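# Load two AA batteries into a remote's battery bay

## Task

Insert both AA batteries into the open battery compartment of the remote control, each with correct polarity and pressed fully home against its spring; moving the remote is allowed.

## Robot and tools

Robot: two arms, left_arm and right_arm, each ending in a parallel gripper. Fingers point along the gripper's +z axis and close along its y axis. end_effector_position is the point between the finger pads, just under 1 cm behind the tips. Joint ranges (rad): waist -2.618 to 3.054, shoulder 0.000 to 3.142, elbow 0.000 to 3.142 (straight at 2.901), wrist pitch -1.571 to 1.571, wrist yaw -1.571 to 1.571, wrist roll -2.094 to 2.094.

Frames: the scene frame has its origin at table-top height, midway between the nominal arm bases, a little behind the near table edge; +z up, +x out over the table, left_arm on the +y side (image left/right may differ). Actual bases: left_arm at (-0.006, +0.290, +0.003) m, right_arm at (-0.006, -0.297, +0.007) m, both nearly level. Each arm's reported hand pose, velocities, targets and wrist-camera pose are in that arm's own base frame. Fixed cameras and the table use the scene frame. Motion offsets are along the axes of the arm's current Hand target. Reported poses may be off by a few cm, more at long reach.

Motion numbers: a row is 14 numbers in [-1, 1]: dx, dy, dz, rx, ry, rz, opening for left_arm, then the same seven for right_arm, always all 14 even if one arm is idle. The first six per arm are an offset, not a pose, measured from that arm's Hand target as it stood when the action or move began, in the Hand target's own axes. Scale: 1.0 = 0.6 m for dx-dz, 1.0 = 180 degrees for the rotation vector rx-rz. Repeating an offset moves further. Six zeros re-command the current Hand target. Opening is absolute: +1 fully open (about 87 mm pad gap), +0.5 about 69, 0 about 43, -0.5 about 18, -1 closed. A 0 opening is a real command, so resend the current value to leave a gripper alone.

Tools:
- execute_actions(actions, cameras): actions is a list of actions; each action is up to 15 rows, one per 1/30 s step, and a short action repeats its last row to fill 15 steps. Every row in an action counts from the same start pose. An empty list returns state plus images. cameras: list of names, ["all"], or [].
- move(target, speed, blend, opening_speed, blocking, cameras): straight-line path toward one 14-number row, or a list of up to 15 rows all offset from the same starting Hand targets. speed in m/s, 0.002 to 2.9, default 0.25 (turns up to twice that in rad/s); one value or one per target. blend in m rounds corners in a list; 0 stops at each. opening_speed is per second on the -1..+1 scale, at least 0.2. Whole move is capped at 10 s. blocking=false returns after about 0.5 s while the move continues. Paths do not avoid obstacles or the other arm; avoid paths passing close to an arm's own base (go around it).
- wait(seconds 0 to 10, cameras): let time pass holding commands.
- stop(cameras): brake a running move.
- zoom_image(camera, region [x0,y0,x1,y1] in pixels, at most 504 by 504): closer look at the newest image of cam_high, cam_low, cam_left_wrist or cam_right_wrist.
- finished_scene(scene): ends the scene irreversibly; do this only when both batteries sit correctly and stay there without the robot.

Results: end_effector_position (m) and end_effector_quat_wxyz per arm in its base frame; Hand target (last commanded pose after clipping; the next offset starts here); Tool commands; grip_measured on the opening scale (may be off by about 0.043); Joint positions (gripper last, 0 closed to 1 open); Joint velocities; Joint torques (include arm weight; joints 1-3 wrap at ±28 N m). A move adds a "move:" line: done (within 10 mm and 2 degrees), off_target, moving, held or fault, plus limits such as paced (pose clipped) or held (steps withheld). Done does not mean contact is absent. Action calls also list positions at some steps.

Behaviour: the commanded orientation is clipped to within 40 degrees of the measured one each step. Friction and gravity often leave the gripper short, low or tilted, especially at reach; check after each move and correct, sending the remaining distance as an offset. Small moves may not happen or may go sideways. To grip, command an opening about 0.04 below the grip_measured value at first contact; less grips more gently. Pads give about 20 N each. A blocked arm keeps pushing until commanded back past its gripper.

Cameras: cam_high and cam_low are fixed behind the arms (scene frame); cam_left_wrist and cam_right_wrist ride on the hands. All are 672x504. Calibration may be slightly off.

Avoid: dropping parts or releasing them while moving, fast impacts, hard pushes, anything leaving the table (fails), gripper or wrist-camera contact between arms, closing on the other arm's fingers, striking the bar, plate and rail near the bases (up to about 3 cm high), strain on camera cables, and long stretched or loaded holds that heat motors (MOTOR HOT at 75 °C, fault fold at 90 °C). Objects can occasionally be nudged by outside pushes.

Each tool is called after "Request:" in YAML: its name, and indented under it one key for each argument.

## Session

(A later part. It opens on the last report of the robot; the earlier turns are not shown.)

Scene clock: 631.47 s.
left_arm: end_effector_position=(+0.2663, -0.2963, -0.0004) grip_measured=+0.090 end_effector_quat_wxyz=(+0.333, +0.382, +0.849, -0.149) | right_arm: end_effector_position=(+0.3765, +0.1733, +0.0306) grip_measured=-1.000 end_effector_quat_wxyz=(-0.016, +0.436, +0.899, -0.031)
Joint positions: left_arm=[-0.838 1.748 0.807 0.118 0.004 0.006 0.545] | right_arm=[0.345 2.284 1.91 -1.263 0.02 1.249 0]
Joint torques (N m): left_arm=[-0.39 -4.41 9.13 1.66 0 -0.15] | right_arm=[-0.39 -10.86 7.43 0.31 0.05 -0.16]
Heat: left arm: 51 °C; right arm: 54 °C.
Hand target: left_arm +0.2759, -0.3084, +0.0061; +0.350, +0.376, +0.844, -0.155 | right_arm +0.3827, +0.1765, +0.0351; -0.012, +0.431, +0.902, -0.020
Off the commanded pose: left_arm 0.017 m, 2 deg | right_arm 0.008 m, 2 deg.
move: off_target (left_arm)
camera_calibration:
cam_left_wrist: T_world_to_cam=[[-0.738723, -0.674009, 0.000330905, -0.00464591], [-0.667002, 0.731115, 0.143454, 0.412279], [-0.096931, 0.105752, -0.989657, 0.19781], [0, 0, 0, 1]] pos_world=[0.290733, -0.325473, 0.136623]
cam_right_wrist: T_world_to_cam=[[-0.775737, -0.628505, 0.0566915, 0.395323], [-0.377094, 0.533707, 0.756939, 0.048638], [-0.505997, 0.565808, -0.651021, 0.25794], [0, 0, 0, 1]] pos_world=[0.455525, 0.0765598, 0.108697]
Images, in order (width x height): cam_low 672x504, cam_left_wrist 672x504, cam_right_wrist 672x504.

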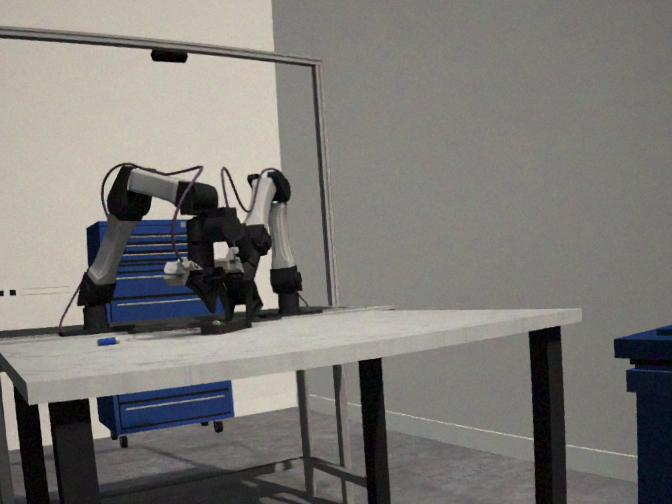

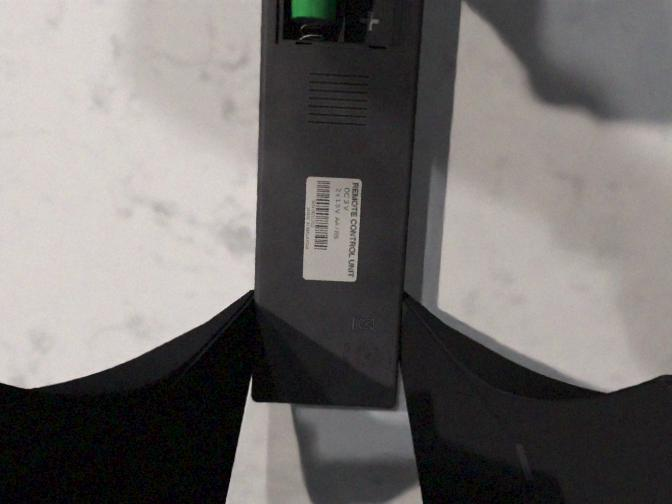

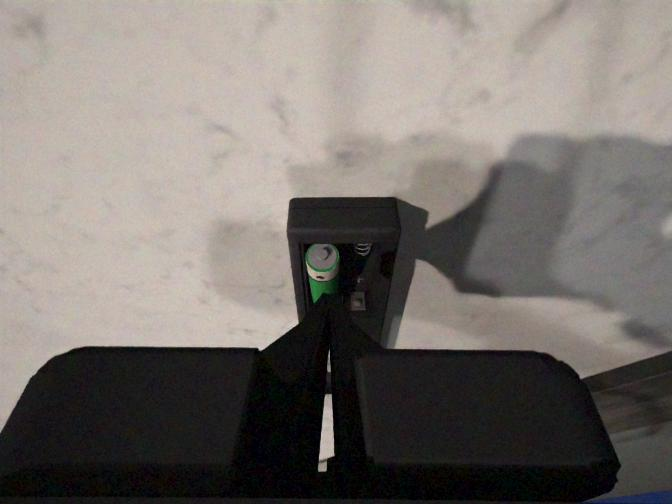

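Request:
move:
  target: [0,0,0,0,0,0,0.0,0.02,0.005,0.0167,0,0,0,-1]
  speed: 0.04
  cameras: ["cam_right_wrist"]

Request:
zoom_image:
  camera: "cam_right_wrist"
  region: [250, 130, 420, 330]

Scene clock: 638.43 s.
left_arm: end_effector_position=(+0.2663, -0.2963, -0.0004) grip_measured=+0.090 end_effector_quat_wxyz=(+0.333, +0.382, +0.849, -0.149) | right_arm: end_effector_position=(+0.3751, +0.1813, +0.0275) grip_measured=-1.000 end_effector_quat_wxyz=(-0.012, +0.428, +0.903, -0.027)
Joint positions: left_arm=[-0.838 1.748 0.807 0.118 0.004 0.006 0.545] | right_arm=[0.364 2.284 1.899 -1.242 0.02 1.249 0]
Joint torques (N m): left_arm=[-0.36 -4.41 9.18 1.66 -0.01 -0.14] | right_arm=[0.44 -10.91 5.19 0.44 0.07 0.18]
Heat: left arm: 51 °C; right arm: 54 °C.
Hand target: left_arm +0.2759, -0.3084, +0.0061; +0.350, +0.376, +0.844, -0.155 | right_arm +0.3771, +0.1876, +0.0249; -0.012, +0.431, +0.902, -0.020
Off the commanded pose: left_arm 0.017 m, 2 deg | right_arm 0.007 m, 1 deg.
move: off_target (left_arm)
camera_calibration:
cam_right_wrist: T_world_to_cam=[[-0.764133, -0.643347, 0.0469658, 0.39808], [-0.3945, 0.523686, 0.755065, 0.0547407], [-0.510364, 0.558442, -0.653966, 0.253872], [0, 0, 0, 1]] pos_world=[0.455348, 0.0856641, 0.105995]
Images, in order (width x height): cam_right_wrist 672x504.

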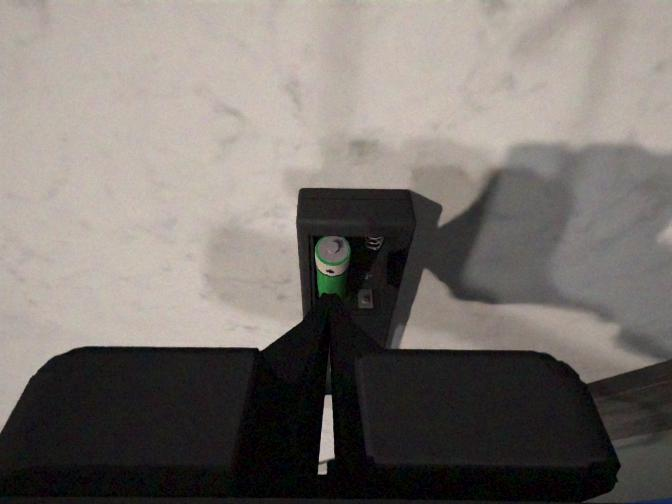

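Scaled by 2.520 from the camera's 672x504 image, which has a finer 960x720 frame.

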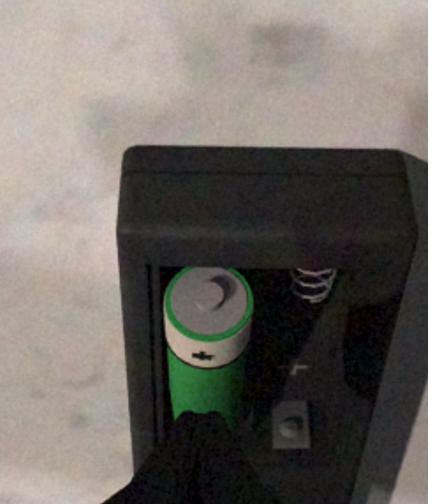

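Request:
move:
  target: [0,0,0,0,0,0,0.0,0.01,-0.0015,0.025,0,0,0,-1]
  speed: 0.04
  cameras: ["cam_right_wrist"]

Request:
zoom_image:
  camera: "cam_right_wrist"
  region: [250, 150, 420, 350]

Scene clock: 643.07 s.
left_arm: end_effector_position=(+0.2663, -0.2963, -0.0004) grip_measured=+0.090 end_effector_quat_wxyz=(+0.333, +0.382, +0.849, -0.149) | right_arm: end_effector_position=(+0.3687, +0.1844, +0.0124) grip_measured=-1.000 end_effector_quat_wxyz=(-0.016, +0.426, +0.904, -0.029)
Joint positions: left_arm=[-0.838 1.748 0.807 0.118 0.004 0.006 0.545] | right_arm=[0.375 2.284 1.837 -1.188 0.017 1.256 0]
Joint torques (N m): left_arm=[-0.38 -4.42 9.17 1.66 -0.01 -0.14] | right_arm=[0.54 -10.99 4.89 0.52 0.06 0.13]
Heat: left arm: 51 °C; right arm: 55 °C.
Hand target: left_arm +0.2759, -0.3084, +0.0061; +0.350, +0.376, +0.844, -0.155 | right_arm +0.3721, +0.1912, +0.0101; -0.012, +0.431, +0.902, -0.020
Off the commanded pose: left_arm 0.017 m, 2 deg | right_arm 0.008 m, 1 deg.
move: off_target (left_arm)
camera_calibration:
cam_right_wrist: T_world_to_cam=[[-0.761344, -0.646133, 0.0535423, 0.395276], [-0.390141, 0.522529, 0.758125, 0.0604641], [-0.517827, 0.556305, -0.649908, 0.242027], [0, 0, 0, 1]] pos_world=[0.449859, 0.0891656, 0.0902923]
Images, in order (width x height): cam_right_wrist 672x504.

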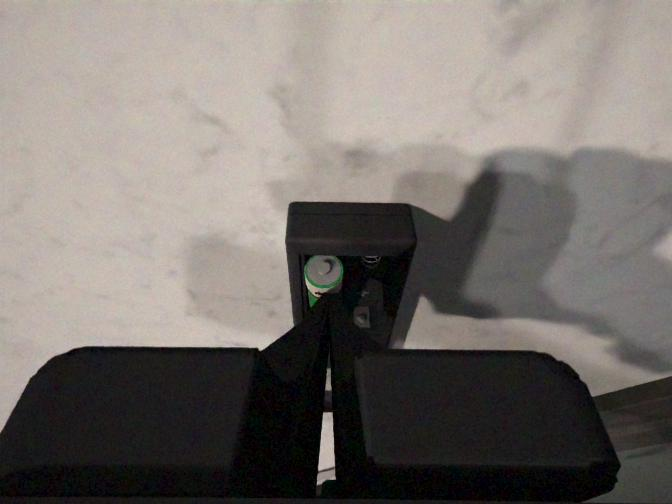

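Scaled by 2.520 from the camera's 672x504 image, which has a finer 960x720 frame.

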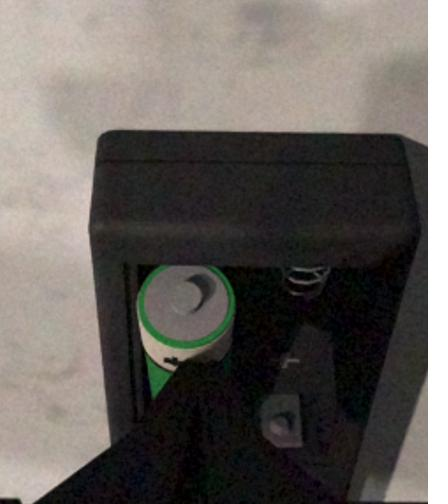

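Request:
move:
  target:
    - [0,0,0,0,0,0,0.0,0,0.007,-0.005,0,0,0,-1]
    - [0,0,0,0,0,0,0.0,0,0.007,0.01,0,0,0,-1]
  speed: 0.04
  cameras: ["cam_right_wrist"]

Request:
zoom_image:
  camera: "cam_right_wrist"
  region: [250, 150, 420, 350]

Scene clock: 649.73 s.
left_arm: end_effector_position=(+0.2663, -0.2963, -0.0004) grip_measured=+0.090 end_effector_quat_wxyz=(+0.333, +0.382, +0.849, -0.149) | right_arm: end_effector_position=(+0.3708, +0.1871, +0.0117) grip_measured=-1.000 end_effector_quat_wxyz=(-0.016, +0.427, +0.904, -0.026)
Joint positions: left_arm=[-0.838 1.748 0.807 0.118 0.004 0.006 0.545] | right_arm=[0.377 2.292 1.847 -1.185 0.012 1.259 0]
Joint torques (N m): left_arm=[-0.4 -4.38 9.18 1.66 0 -0.14] | right_arm=[0.46 -9.78 5.53 0.65 0.11 0.2]
Heat: left arm: 51 °C; right arm: 55 °C.
Hand target: left_arm +0.2759, -0.3084, +0.0061; +0.350, +0.376, +0.844, -0.155 | right_arm +0.3751, +0.1938, +0.0038; -0.012, +0.431, +0.902, -0.020
Off the commanded pose: left_arm 0.017 m, 2 deg | right_arm 0.011 m, 1 deg.
move: off_target (left_arm, right_arm)
camera_calibration:
cam_right_wrist: T_world_to_cam=[[-0.762206, -0.645596, 0.047405, 0.399009], [-0.391865, 0.518454, 0.760031, 0.0618385], [-0.51525, 0.560724, -0.648155, 0.239292], [0, 0, 0, 1]] pos_world=[0.451655, 0.0913617, 0.0891843]
Images, in order (width x height): cam_right_wrist 672x504.

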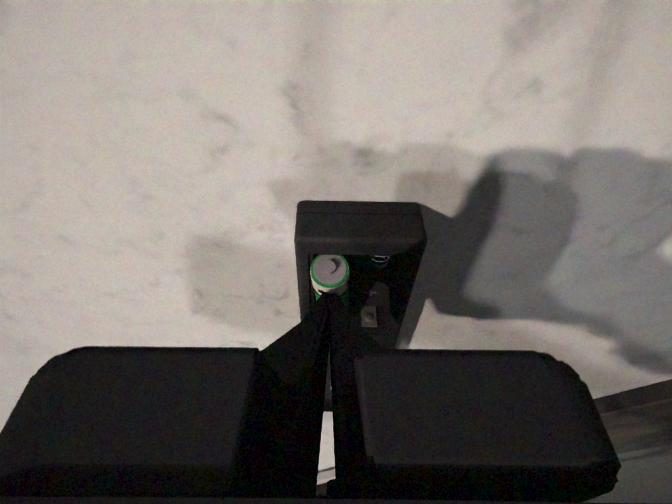

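Scaled by 2.520 from the camera's 672x504 image, which has a finer 960x720 frame.

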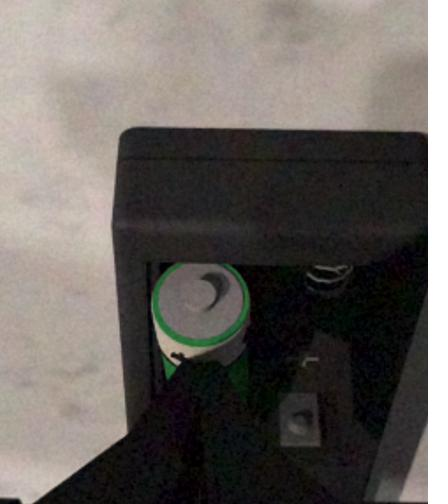

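Request:
move:
  target: [0,0,0,0,0,0,0.0,0,0,0.015,0,0,0,-1]
  speed: 0.03
  cameras: ["cam_right_wrist"]

Request:
zoom_image:
  camera: "cam_right_wrist"
  region: [250, 150, 420, 350]

Scene clock: 653.40 s.
left_arm: end_effector_position=(+0.2663, -0.2963, -0.0004) grip_measured=+0.090 end_effector_quat_wxyz=(+0.333, +0.382, +0.849, -0.149) | right_arm: end_effector_position=(+0.3693, +0.1899, +0.0100) grip_measured=-1.000 end_effector_quat_wxyz=(-0.022, +0.427, +0.904, -0.020)
Joint positions: left_arm=[-0.838 1.748 0.807 0.118 0.004 0.006 0.545] | right_arm=[0.377 2.292 1.837 -1.175 -0.005 1.259 0]
Joint torques (N m): left_arm=[-0.34 -4.37 9.17 1.66 0 -0.14] | right_arm=[0.4 -9.28 4.03 0.8 0.24 0.19]
Heat: left arm: 51 °C; right arm: 54 °C.
Hand target: left_arm +0.2759, -0.3084, +0.0061; +0.350, +0.376, +0.844, -0.155 | right_arm +0.3747, +0.1935, -0.0052; -0.012, +0.431, +0.902, -0.020
Off the commanded pose: left_arm 0.017 m, 2 deg | right_arm 0.017 m, 1 deg.
move: off_target (left_arm, right_arm)
camera_calibration:
cam_right_wrist: T_world_to_cam=[[-0.762608, -0.645538, 0.0413359, 0.399865], [-0.386572, 0.50605, 0.771022, 0.0613087], [-0.518642, 0.572009, -0.635465, 0.234876], [0, 0, 0, 1]] pos_world=[0.450457, 0.0927518, 0.0854562]
Images, in order (width x height): cam_right_wrist 672x504.

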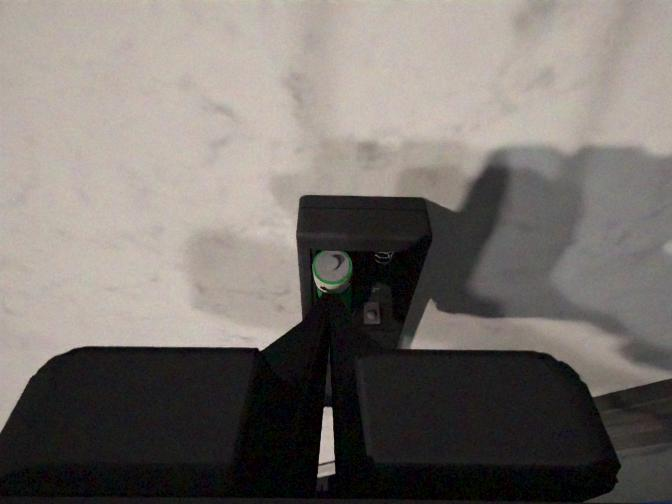

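Scaled by 2.520 from the camera's 672x504 image, which has a finer 960x720 frame.

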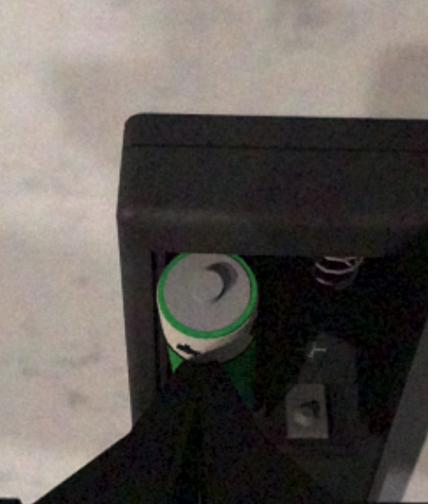

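Request:
move:
  target: [0,0,0,0,0,0,0.0,-0.008,0,0.015,0,0,0,-1]
  speed: 0.03
  cameras: ["cam_right_wrist","cam_left_wrist"]

Request:
zoom_image:
  camera: "cam_right_wrist"
  region: [250, 150, 420, 350]

Request:
zoom_image:
  camera: "cam_left_wrist"
  region: [240, 0, 440, 140]

Scene clock: 657.33 s.
left_arm: end_effector_position=(+0.2664, -0.2964, -0.0004) grip_measured=+0.090 end_effector_quat_wxyz=(+0.334, +0.382, +0.849, -0.149) | right_arm: end_effector_position=(+0.3737, +0.1959, +0.0019) grip_measured=-1.000 end_effector_quat_wxyz=(-0.022, +0.427, +0.904, -0.004)
Joint positions: left_arm=[-0.838 1.748 0.807 0.118 0.004 0.006 0.545] | right_arm=[0.378 2.303 1.822 -1.126 -0.026 1.26 0]
Joint torques (N m): left_arm=[-0.39 -4.44 9.18 1.66 0 -0.14] | right_arm=[-0.46 -9.01 4.3 0.61 0.51 0.02]
Heat: left arm: 51 °C; right arm: 53 °C.
Hand target: left_arm +0.2759, -0.3084, +0.0061; +0.350, +0.376, +0.844, -0.155 | right_arm +0.3775, +0.1896, -0.0141; -0.011, +0.431, +0.902, -0.019
Off the commanded pose: left_arm 0.017 m, 2 deg | right_arm 0.018 m, 2 deg.
move: off_target (left_arm, right_arm)
camera_calibration:
cam_left_wrist: T_world_to_cam=[[-0.738719, -0.674014, 0.000384678, -0.00465639], [-0.667037, 0.731154, 0.143091, 0.412338], [-0.0967265, 0.105447, -0.989709, 0.197757], [0, 0, 0, 1]] pos_world=[0.290733, -0.325474, 0.136722]
cam_right_wrist: T_world_to_cam=[[-0.763384, -0.645808, 0.013309, 0.40794], [-0.396474, 0.484723, 0.779648, 0.074182], [-0.509954, 0.589894, -0.626076, 0.22183], [0, 0, 0, 1]] pos_world=[0.453949, 0.0966366, 0.0756176]
Images, in order (width x height): cam_left_wrist 672x504, cam_right_wrist 672x504.

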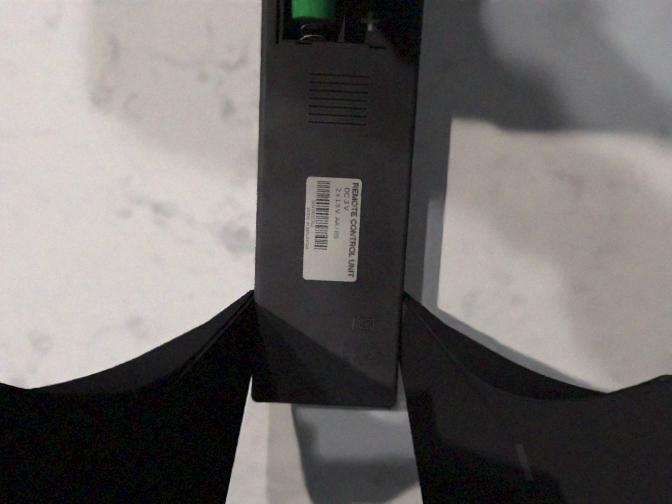

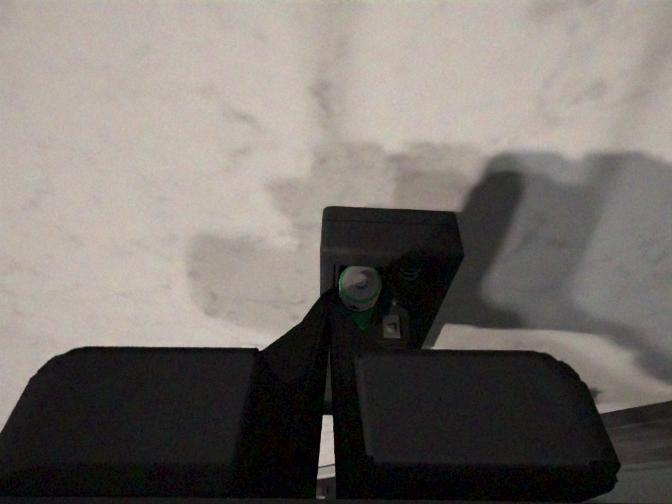

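Scaled by 2.520 from the camera's 672x504 image, which has a finer 960x720 frame.

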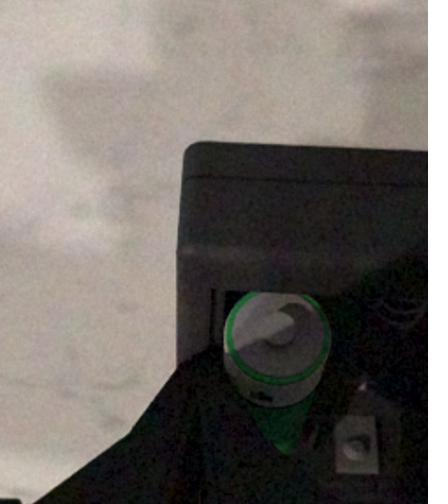

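Scaled by 2.520 from the camera's 672x504 image, which has a finer 960x720 frame.

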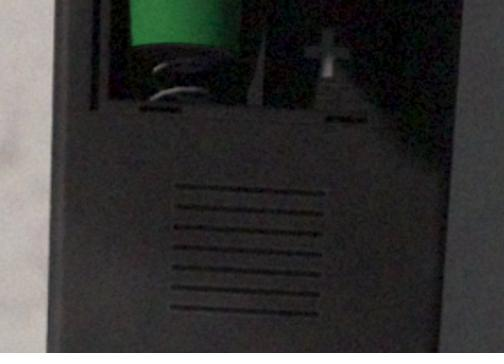

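Request:
move:
  target:
    - [0,0,0,0,0,0,0.0,0,0,-0.065,0,0,0,-1]
    - [0,0,0,0,0,0,0.0,0.012,0,-0.065,0,0,0,-0.76]
  speed: 0.05
  cameras: ["cam_right_wrist"]

Request:
zoom_image:
  camera: "cam_right_wrist"
  region: [250, 150, 420, 350]

Scene clock: 665.10 s.
left_arm: end_effector_position=(+0.2662, -0.2966, -0.0004) grip_measured=+0.090 end_effector_quat_wxyz=(+0.334, +0.382, +0.849, -0.149) | right_arm: end_effector_position=(+0.3693, +0.1923, +0.0181) grip_measured=-0.760 end_effector_quat_wxyz=(-0.027, +0.427, +0.903, -0.026)
Joint positions: left_arm=[-0.838 1.748 0.807 0.118 0.004 0.006 0.545] | right_arm=[0.383 2.305 1.89 -1.23 -0.004 1.266 0.12]
Joint torques (N m): left_arm=[-0.32 -4.41 9.18 1.65 -0.01 -0.14] | right_arm=[0.39 -12.4 6.3 0.33 0.26 0.2]
Heat: left arm: 51 °C; right arm: 52 °C.
Hand target: left_arm +0.2759, -0.3085, +0.0061; +0.350, +0.376, +0.844, -0.155 | right_arm +0.3743, +0.1961, +0.0248; -0.012, +0.431, +0.902, -0.020
Off the commanded pose: left_arm 0.017 m, 2 deg | right_arm 0.009 m, 2 deg.
move: off_target (left_arm)
camera_calibration:
cam_right_wrist: T_world_to_cam=[[-0.762413, -0.644699, 0.0555804, 0.400693], [-0.376276, 0.511575, 0.772469, 0.0489752], [-0.526443, 0.568027, -0.632616, 0.242271], [0, 0, 0, 1]] pos_world=[0.451463, 0.0956554, 0.0931621]
Images, in order (width x height): cam_right_wrist 672x504.

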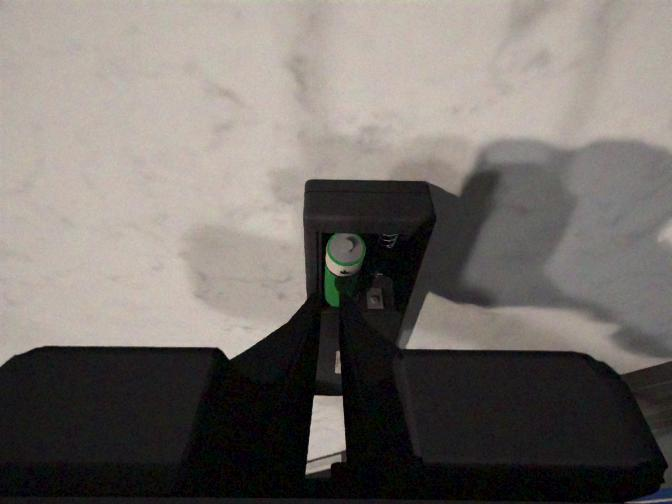

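Scaled by 2.520 from the camera's 672x504 image, which has a finer 960x720 frame.

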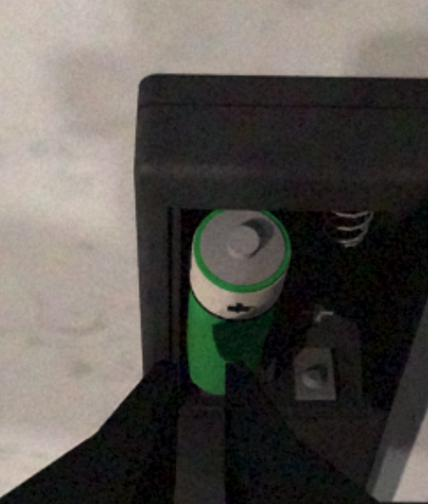

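Request:
move:
  target: [0,0,0,0,0,0,0.0,-0.0235,-0.0095,-0.0133,0,0,0,-0.76]
  speed: 0.05
  cameras: ["cam_right_wrist"]

Request:
zoom_image:
  camera: "cam_right_wrist"
  region: [250, 150, 420, 350]

Scene clock: 673.23 s.
left_arm: end_effector_position=(+0.2662, -0.2966, -0.0004) grip_measured=+0.090 end_effector_quat_wxyz=(+0.334, +0.382, +0.849, -0.149) | right_arm: end_effector_position=(+0.3687, +0.1823, +0.0187) grip_measured=-0.760 end_effector_quat_wxyz=(-0.033, +0.435, +0.899, -0.033)
Joint positions: left_arm=[-0.838 1.748 0.807 0.118 0.004 0.006 0.545] | right_arm=[0.362 2.305 1.89 -1.25 -0.002 1.264 0.12]
Joint torques (N m): left_arm=[-0.34 -4.44 9.21 1.66 0 -0.14] | right_arm=[-0.73 -13.81 7.41 0.24 0.26 -0.17]
Heat: left arm: 51 °C; right arm: 52 °C.
Hand target: left_arm +0.2759, -0.3085, +0.0061; +0.350, +0.376, +0.844, -0.155 | right_arm +0.3791, +0.1818, +0.0329; -0.012, +0.431, +0.902, -0.020
Off the commanded pose: left_arm 0.017 m, 2 deg | right_arm 0.018 m, 3 deg.
move: off_target (left_arm, right_arm)
camera_calibration:
cam_right_wrist: T_world_to_cam=[[-0.773036, -0.629866, 0.0753925, 0.394555], [-0.35271, 0.525551, 0.774204, 0.0421134], [-0.527268, 0.571896, -0.62843, 0.247476], [0, 0, 0, 1]] pos_world=[0.450345, 0.0848541, 0.0931702]
Images, in order (width x height): cam_right_wrist 672x504.

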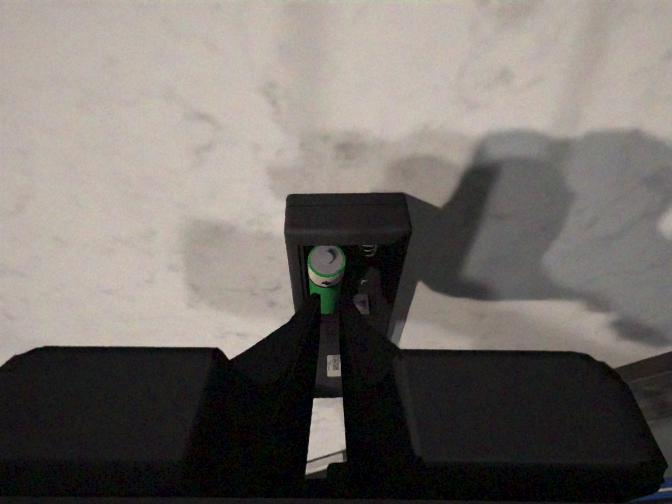

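Scaled by 2.520 from the camera's 672x504 image, which has a finer 960x720 frame.

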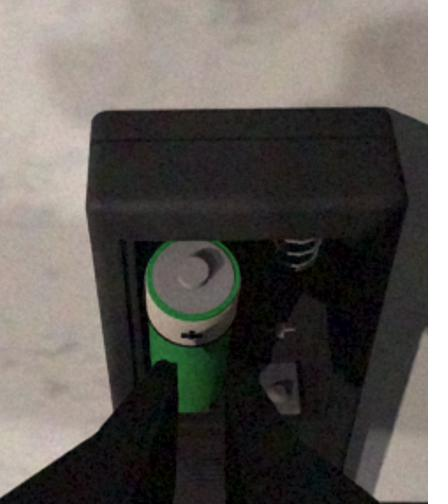

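Request:
move:
  target: [0,0,0,0,0,0,0.0,-0.0052,-0.0062,0.025,0,0,0,-0.76]
  speed: 0.05
  cameras: ["cam_right_wrist"]

Request:
zoom_image:
  camera: "cam_right_wrist"
  region: [250, 150, 420, 350]

Scene clock: 681.47 s.
left_arm: end_effector_position=(+0.2662, -0.2966, -0.0004) grip_measured=+0.090 end_effector_quat_wxyz=(+0.334, +0.382, +0.849, -0.149) | right_arm: end_effector_position=(+0.3711, +0.1806, +0.0110) grip_measured=-0.760 end_effector_quat_wxyz=(-0.029, +0.434, +0.900, -0.028)
Joint positions: left_arm=[-0.838 1.748 0.807 0.118 0.004 0.006 0.545] | right_arm=[0.356 2.305 1.861 -1.208 -0.003 1.255 0.12]
Joint torques (N m): left_arm=[-0.32 -4.4 9.16 1.65 0 -0.15] | right_arm=[-0.77 -13.63 4.86 0.36 0.27 -0.14]
Heat: left arm: 51 °C; right arm: 53 °C.
Hand target: left_arm +0.2759, -0.3085, +0.0061; +0.350, +0.376, +0.844, -0.155 | right_arm +0.3776, +0.1766, +0.0181; -0.012, +0.431, +0.902, -0.020
Off the commanded pose: left_arm 0.017 m, 2 deg | right_arm 0.010 m, 2 deg.
move: off_target (left_arm)
camera_calibration:
cam_right_wrist: T_world_to_cam=[[-0.771957, -0.632588, 0.0625713, 0.39615], [-0.363273, 0.519787, 0.77321, 0.0548307], [-0.521647, 0.574154, -0.631055, 0.242527], [0, 0, 0, 1]] pos_world=[0.452243, 0.0828517, 0.0858648]
Images, in order (width x height): cam_right_wrist 672x504.

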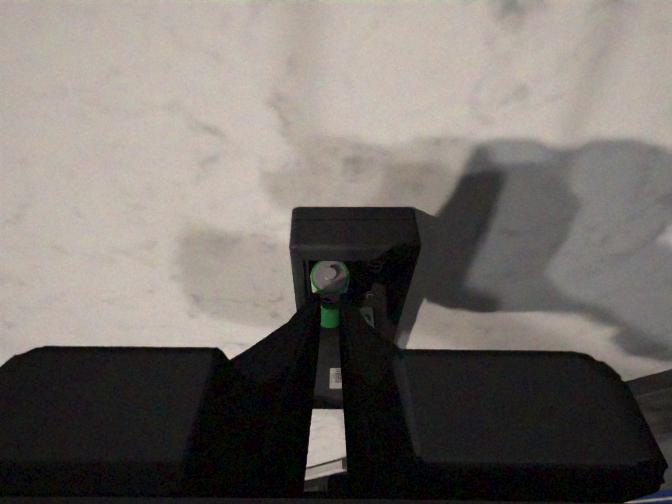

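Scaled by 2.520 from the camera's 672x504 image, which has a finer 960x720 frame.

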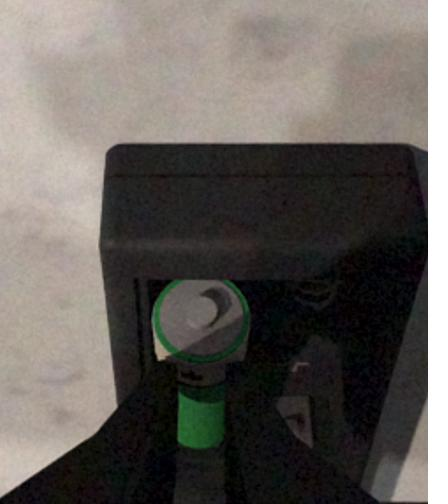

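Request:
move:
  target: [0,0,0,0,0,0,0.0,0,0,0.02,0,0,0,-0.76]
  speed: 0.03

Request:
move:
  target: [0,0,0,0,0,0,0.0,0,0,0.012,0,0,0,-0.76]
  speed: 0.03
  cameras: ["cam_right_wrist"]

Request:
zoom_image:
  camera: "cam_right_wrist"
  region: [250, 150, 420, 350]

Scene clock: 687.37 s.
left_arm: end_effector_position=(+0.2662, -0.2966, -0.0004) grip_measured=+0.090 end_effector_quat_wxyz=(+0.334, +0.382, +0.849, -0.149) | right_arm: end_effector_position=(+0.3711, +0.1808, +0.0100) grip_measured=-0.760 end_effector_quat_wxyz=(-0.026, +0.433, +0.901, -0.024)
Joint positions: left_arm=[-0.838 1.748 0.807 0.118 0.004 0.006 0.545] | right_arm=[0.356 2.294 1.839 -1.186 -0.004 1.252 0.12]
Joint torques (N m): left_arm=[-0.31 -4.38 9.18 1.66 -0.01 -0.14] | right_arm=[-0.96 -11.93 3.89 0.62 0.32 -0.12]
Heat: left arm: 51 °C; right arm: 54 °C.
Hand target: left_arm +0.2759, -0.3085, +0.0061; +0.350, +0.376, +0.844, -0.155 | right_arm +0.3772, +0.1764, +0.0062; -0.012, +0.431, +0.902, -0.020
Off the commanded pose: left_arm 0.017 m, 2 deg | right_arm 0.009 m, 2 deg.
move: off_target (left_arm)

Scene clock: 688.17 s.
left_arm: end_effector_position=(+0.2662, -0.2966, -0.0004) grip_measured=+0.090 end_effector_quat_wxyz=(+0.334, +0.382, +0.849, -0.149) | right_arm: end_effector_position=(+0.3701, +0.1825, +0.0095) grip_measured=-0.760 end_effector_quat_wxyz=(-0.028, +0.433, +0.901, -0.018)
Joint positions: left_arm=[-0.838 1.748 0.807 0.118 0.004 0.006 0.545] | right_arm=[0.356 2.287 1.825 -1.172 -0.015 1.251 0.12]
Joint torques (N m): left_arm=[-0.31 -4.37 9.14 1.65 0 -0.15] | right_arm=[-0.91 -10.91 3.82 0.76 0.38 -0.11]
Heat: left arm: 51 °C; right arm: 54 °C.
Hand target: left_arm +0.2759, -0.3085, +0.0061; +0.350, +0.376, +0.844, -0.155 | right_arm +0.3770, +0.1761, -0.0010; -0.011, +0.431, +0.902, -0.020
Off the commanded pose: left_arm 0.017 m, 2 deg | right_arm 0.014 m, 2 deg.
move: off_target (left_arm, right_arm)
camera_calibration:
cam_right_wrist: T_world_to_cam=[[-0.770728, -0.635756, 0.0423448, 0.396961], [-0.373861, 0.505046, 0.777918, 0.0612453], [-0.515952, 0.583732, -0.626938, 0.236059], [0, 0, 0, 1]] pos_world=[0.450641, 0.0836429, 0.0835414]
Images, in order (width x height): cam_right_wrist 672x504.

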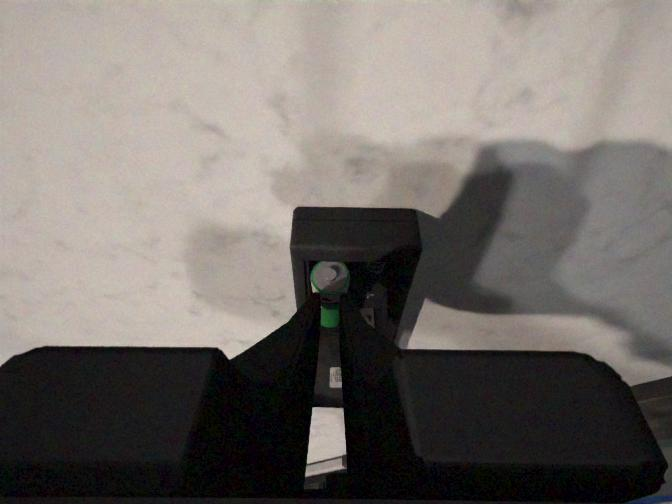

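Scaled by 2.520 from the camera's 672x504 image, which has a finer 960x720 frame.

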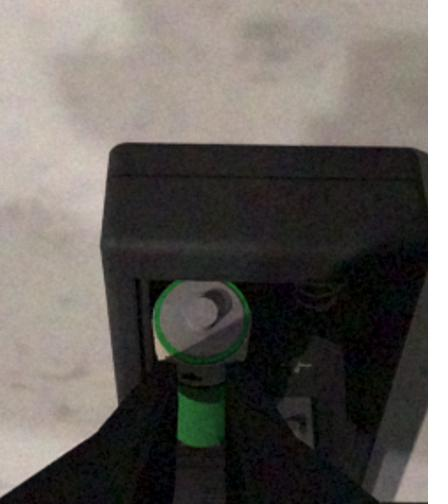

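Request:
move:
  target: [0,0,0,0,0,0,0.0,-0.006,0,0.015,0,0,0,-0.76]
  speed: 0.03

Request:
move:
  target: [0,0,0,0,0,0,0.0,-0.006,0,0.015,0,0,0,-0.76]
  speed: 0.03
  cameras: ["cam_right_wrist"]

Request:
zoom_image:
  camera: "cam_right_wrist"
  region: [250, 150, 420, 350]

Scene clock: 692.37 s.
left_arm: end_effector_position=(+0.2662, -0.2966, -0.0004) grip_measured=+0.090 end_effector_quat_wxyz=(+0.334, +0.382, +0.849, -0.149) | right_arm: end_effector_position=(+0.3704, +0.1813, +0.0090) grip_measured=-0.759 end_effector_quat_wxyz=(-0.032, +0.433, +0.901, -0.011)
Joint positions: left_arm=[-0.838 1.748 0.807 0.118 0.004 0.006 0.545] | right_arm=[0.347 2.284 1.815 -1.162 -0.03 1.242 0.12]
Joint torques (N m): left_arm=[-0.32 -4.4 9.18 1.66 0 -0.15] | right_arm=[-0.8 -9.01 2.97 0.89 0.49 -0.12]
Heat: left arm: 51 °C; right arm: 53 °C.
Hand target: left_arm +0.2759, -0.3085, +0.0061; +0.350, +0.376, +0.844, -0.155 | right_arm +0.3788, +0.1731, -0.0100; -0.012, +0.431, +0.902, -0.020
Off the commanded pose: left_arm 0.017 m, 2 deg | right_arm 0.022 m, 3 deg.
move: off_target (left_arm, right_arm)

Scene clock: 693.20 s.
left_arm: end_effector_position=(+0.2662, -0.2966, -0.0004) grip_measured=+0.090 end_effector_quat_wxyz=(+0.334, +0.382, +0.849, -0.149) | right_arm: end_effector_position=(+0.3707, +0.1806, +0.0085) grip_measured=-0.759 end_effector_quat_wxyz=(-0.036, +0.432, +0.901, -0.004)
Joint positions: left_arm=[-0.838 1.748 0.807 0.118 0.004 0.006 0.545] | right_arm=[0.339 2.281 1.806 -1.153 -0.045 1.232 0.12]
Joint torques (N m): left_arm=[-0.35 -4.44 9.11 1.66 0.01 -0.14] | right_arm=[-0.79 -7.76 2.58 1.09 0.6 -0.15]
Heat: left arm: 51 °C; right arm: 53 °C.
Hand target: left_arm +0.2759, -0.3085, +0.0061; +0.350, +0.376, +0.844, -0.155 | right_arm +0.3808, +0.1701, -0.0189; -0.011, +0.431, +0.902, -0.020
Off the commanded pose: left_arm 0.017 m, 2 deg | right_arm 0.031 m, 3 deg.
move: off_target (left_arm, right_arm)
camera_calibration:
cam_right_wrist: T_world_to_cam=[[-0.770778, -0.636614, 0.0249814, 0.396611], [-0.370975, 0.480343, 0.794763, 0.0663357], [-0.517957, 0.603318, -0.606406, 0.23387], [0, 0, 0, 1]] pos_world=[0.451442, 0.0795266, 0.0791909]
Images, in order (width x height): cam_right_wrist 672x504.

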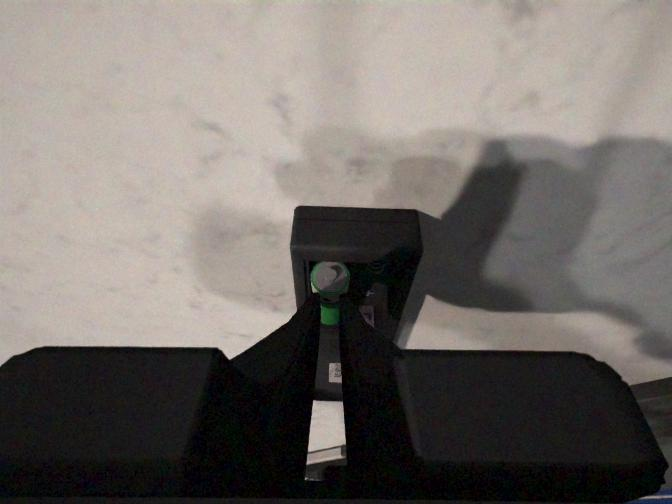

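Scaled by 2.520 from the camera's 672x504 image, which has a finer 960x720 frame.

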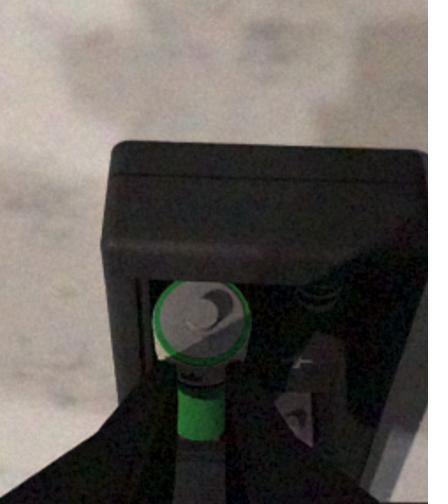

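Request:
move:
  target:
    - [0,0,0,0,0,0,0.0,0,0,-0.08,0,0,0,-0.76]
    - [0,0,0,0,0,0,0.0,-0.03,0,-0.115,0,0,0,-0.76]
  speed: 0.08
  cameras: ["cam_right_wrist","cam_left_wrist","cam_high"]

Request:
zoom_image:
  camera: "cam_right_wrist"
  region: [260, 100, 400, 260]

Request:
zoom_image:
  camera: "cam_left_wrist"
  region: [240, 0, 440, 140]

Scene clock: 704.00 s.
left_arm: end_effector_position=(+0.2662, -0.2966, -0.0004) grip_measured=+0.090 end_effector_quat_wxyz=(+0.334, +0.382, +0.849, -0.149) | right_arm: end_effector_position=(+0.3880, +0.1589, +0.0463) grip_measured=-0.760 end_effector_quat_wxyz=(-0.023, +0.437, +0.899, -0.023)
Joint positions: left_arm=[-0.838 1.748 0.807 0.118 0.004 0.006 0.545] | right_arm=[0.297 2.305 2.005 -1.335 0.001 1.201 0.12]
Joint torques (N m): left_arm=[-0.29 -4.42 9.16 1.65 0.01 -0.15] | right_arm=[-0.25 -11.06 7.27 0.39 0.15 -0.16]
Heat: left arm: 51 °C; right arm: 52 °C.
Hand target: left_arm +0.2759, -0.3084, +0.0061; +0.350, +0.376, +0.844, -0.155 | right_arm +0.3947, +0.1579, +0.0499; -0.012, +0.431, +0.902, -0.020
Off the commanded pose: left_arm 0.017 m, 2 deg | right_arm 0.008 m, 2 deg.
move: off_target (left_arm)
camera_calibration:
cam_left_wrist: T_world_to_cam=[[-0.739203, -0.673483, 0.000338714, -0.00469195], [-0.666516, 0.731629, 0.143094, 0.412287], [-0.0966193, 0.10555, -0.989709, 0.197752], [0, 0, 0, 1]] pos_world=[0.290434, -0.325674, 0.136722]
cam_right_wrist: T_world_to_cam=[[-0.776511, -0.628297, 0.0476802, 0.394989], [-0.372003, 0.5182, 0.770118, 0.048726], [-0.508571, 0.580268, -0.636117, 0.280169], [0, 0, 0, 1]] pos_world=[0.467325, 0.060347, 0.121862]
Images, in order (width x height): cam_high 672x504, cam_left_wrist 672x504, cam_right_wrist 672x504.

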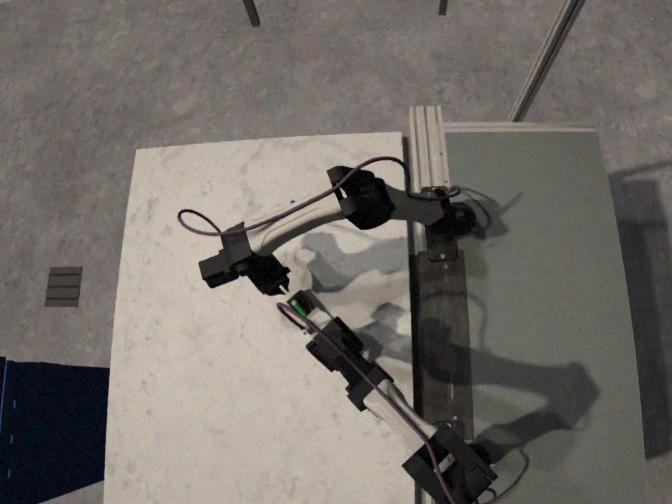

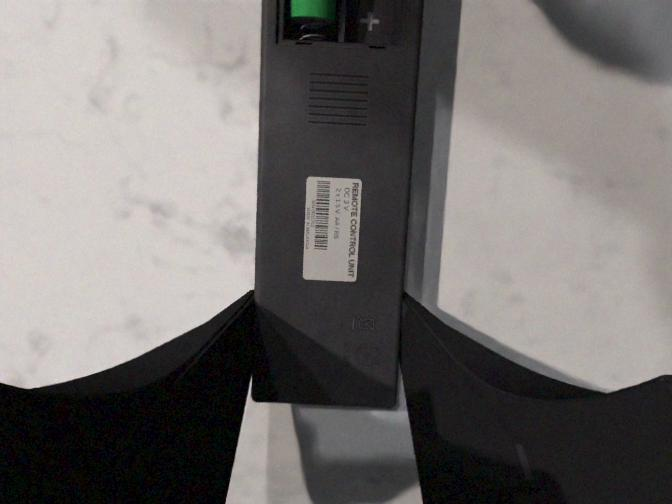

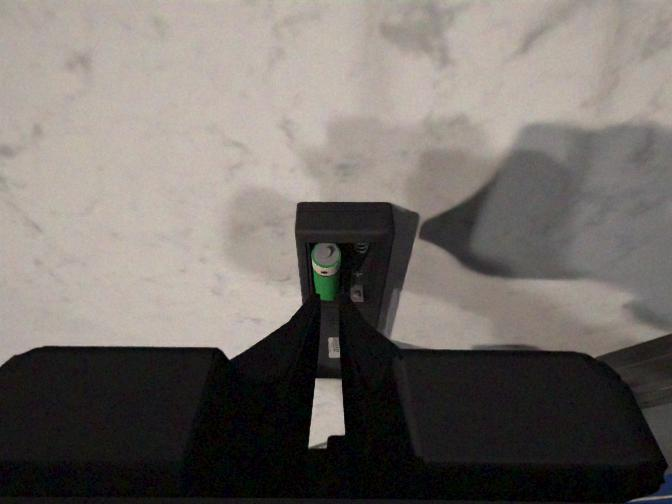

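Scaled by 3.150 from the camera's 672x504 image, which has a finer 960x720 frame.

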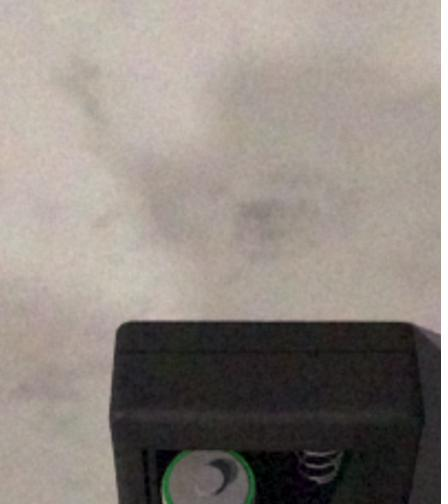

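Scaled by 2.520 from the camera's 672x504 image, which has a finer 960x720 frame.

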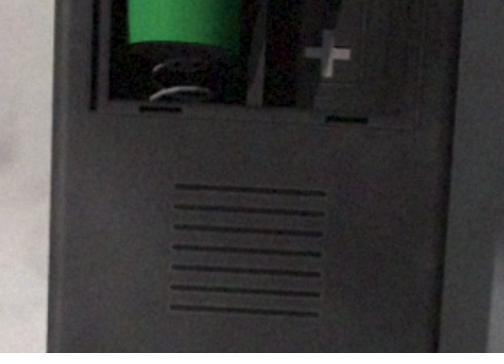

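Request:
zoom_image:
  camera: "cam_right_wrist"
  region: [280, 190, 410, 320]

Request:
zoom_image:
  camera: "cam_high"
  region: [260, 260, 360, 360]

Request:
zoom_image:
  camera: "cam_left_wrist"
  region: [250, 0, 350, 60]

Scaled by 3.877 from the camera's 672x504 image, which has a finer 960x720 frame.

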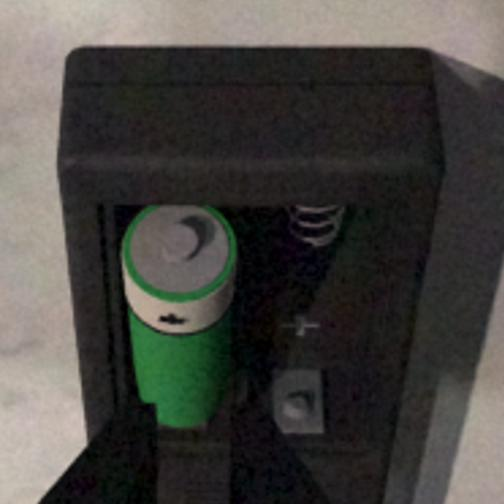

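Scaled by 5.040 from the camera's 672x504 image, which has a finer 960x720 frame.

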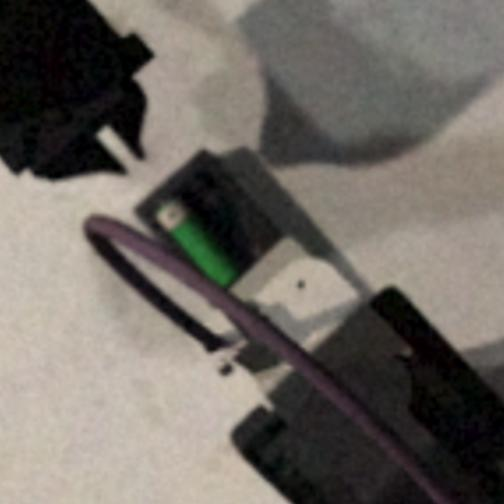

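Scaled by 5.040 from the camera's 672x504 image, which has a finer 960x720 frame.

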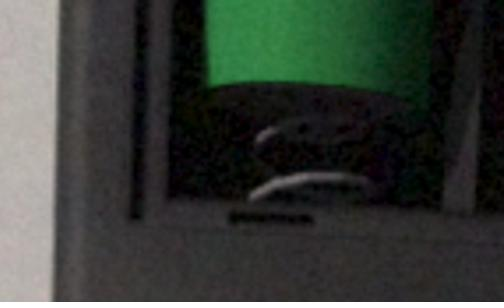

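Request:
move:
  target: [0,0,0,0,0,0,0.0,0.057,0.0072,0.05,0,0,0,-0.45]
  speed: 0.06
  cameras: ["cam_right_wrist"]

Request:
zoom_image:
  camera: "cam_right_wrist"
  region: [250, 150, 420, 350]

Scene clock: 733.30 s.
left_arm: end_effector_position=(+0.2662, -0.2966, -0.0004) grip_measured=+0.090 end_effector_quat_wxyz=(+0.334, +0.382, +0.849, -0.149) | right_arm: end_effector_position=(+0.3700, +0.1823, +0.0130) grip_measured=-0.450 end_effector_quat_wxyz=(-0.028, +0.426, +0.904, -0.030)
Joint positions: left_arm=[-0.838 1.748 0.807 0.118 0.004 0.006 0.545] | right_arm=[0.363 2.305 1.87 -1.218 0.001 1.244 0.275]
Joint torques (N m): left_arm=[-0.32 -4.42 9.18 1.66 -0.01 -0.14] | right_arm=[0.36 -13.56 5.45 0.39 0.25 0.26]
Heat: left arm: 51 °C; right arm: 54 °C.
Hand target: left_arm +0.2759, -0.3084, +0.0061; +0.350, +0.376, +0.844, -0.155 | right_arm +0.3754, +0.1864, +0.0198; -0.011, +0.431, +0.902, -0.020
Off the commanded pose: left_arm 0.017 m, 2 deg | right_arm 0.010 m, 2 deg.
move: off_target (left_arm)
camera_calibration:
cam_right_wrist: T_world_to_cam=[[-0.760795, -0.645751, 0.0647751, 0.394456], [-0.372365, 0.51608, 0.771366, 0.0560672], [-0.53154, 0.562732, -0.633086, 0.247943], [0, 0, 0, 1]] pos_world=[0.45277, 0.0862599, 0.0881703]
Images, in order (width x height): cam_right_wrist 672x504.

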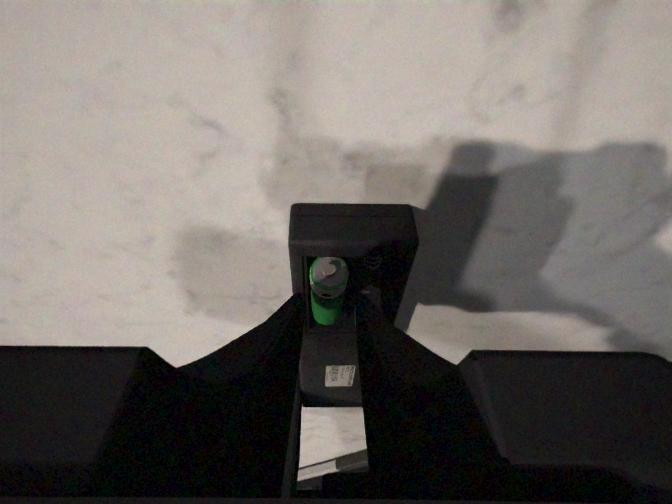

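Scaled by 2.520 from the camera's 672x504 image, which has a finer 960x720 frame.

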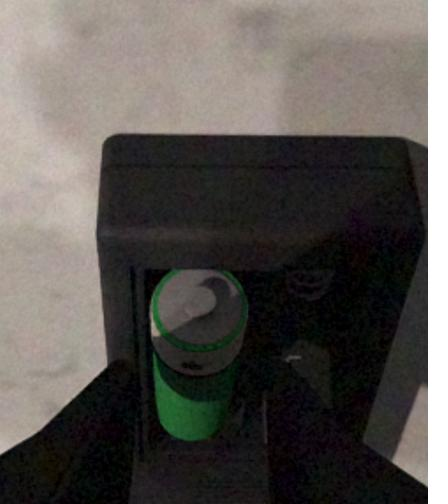

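Request:
move:
  target: [0,0,0,0,0,0,0.0,0,0,0.015,0,0,0,-0.45]
  speed: 0.04

Scene clock: 736.70 s.
left_arm: end_effector_position=(+0.2662, -0.2966, -0.0004) grip_measured=+0.090 end_effector_quat_wxyz=(+0.334, +0.382, +0.849, -0.149) | right_arm: end_effector_position=(+0.3701, +0.1823, +0.0064) grip_measured=-0.450 end_effector_quat_wxyz=(-0.026, +0.426, +0.904, -0.028)
Joint positions: left_arm=[-0.838 1.748 0.807 0.118 0.004 0.006 0.545] | right_arm=[0.363 2.305 1.844 -1.186 0.001 1.244 0.275]
Joint torques (N m): left_arm=[-0.29 -4.41 9.17 1.66 0 -0.14] | right_arm=[0.35 -12.78 5.29 0.49 0.16 0.17]
Heat: left arm: 51 °C; right arm: 55 °C.
Hand target: left_arm +0.2759, -0.3084, +0.0061; +0.350, +0.376, +0.844, -0.155 | right_arm +0.3750, +0.1862, +0.0108; -0.012, +0.431, +0.902, -0.020
Off the commanded pose: left_arm 0.017 m, 2 deg | right_arm 0.008 m, 2 deg.
move: off_target (left_arm)

Now close lightly and look.

Request:
move:
  target: [0,0,0,0,0,0,0.0,0,0,0.003,0,0,0,-0.7]
  speed: 0.04
  opening_speed: 0.3
  cameras: ["cam_right_wrist"]

Request:
zoom_image:
  camera: "cam_right_wrist"
  region: [250, 150, 420, 350]

Scene clock: 740.67 s.
left_arm: end_effector_position=(+0.2662, -0.2966, -0.0004) grip_measured=+0.090 end_effector_quat_wxyz=(+0.334, +0.382, +0.849, -0.149) | right_arm: end_effector_position=(+0.3703, +0.1824, +0.0055) grip_measured=-0.619 end_effector_quat_wxyz=(-0.025, +0.428, +0.903, -0.027)
Joint positions: left_arm=[-0.838 1.748 0.807 0.118 0.004 0.006 0.545] | right_arm=[0.363 2.305 1.84 -1.181 0.001 1.248 0.191]
Joint torques (N m): left_arm=[-0.34 -4.41 9.18 1.65 0 -0.14] | right_arm=[0.44 -12.71 4.81 0.42 0.15 0.16]
Heat: left arm: 51 °C; right arm: 55 °C.
Hand target: left_arm +0.2759, -0.3084, +0.0061; +0.350, +0.376, +0.844, -0.155 | right_arm +0.3750, +0.1862, +0.0091; -0.012, +0.431, +0.902, -0.020
Off the commanded pose: left_arm 0.017 m, 2 deg | right_arm 0.007 m, 2 deg.
move: off_target (left_arm)
camera_calibration:
cam_right_wrist: T_world_to_cam=[[-0.763439, -0.643266, 0.0580459, 0.395867], [-0.375876, 0.515577, 0.769998, 0.0633301], [-0.525241, 0.566029, -0.6354, 0.240339], [0, 0, 0, 1]] pos_world=[0.452261, 0.0859573, 0.0809692]
Images, in order (width x height): cam_right_wrist 672x504.

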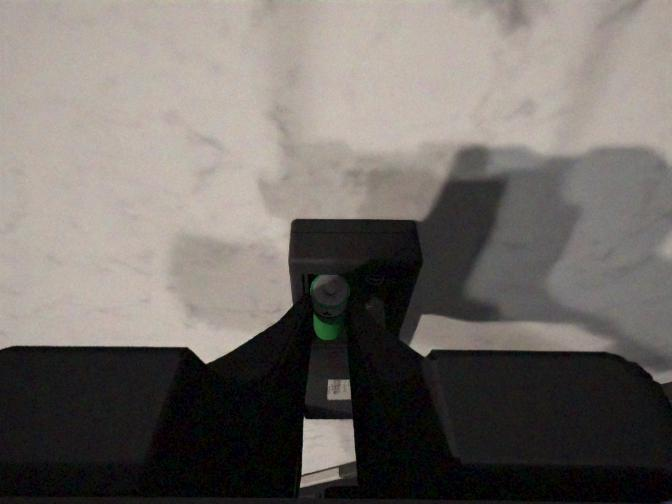

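Scaled by 2.520 from the camera's 672x504 image, which has a finer 960x720 frame.

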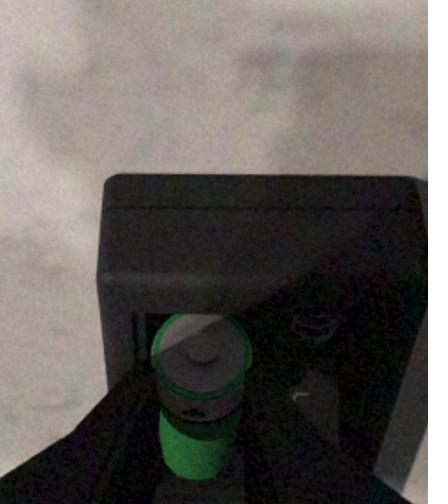

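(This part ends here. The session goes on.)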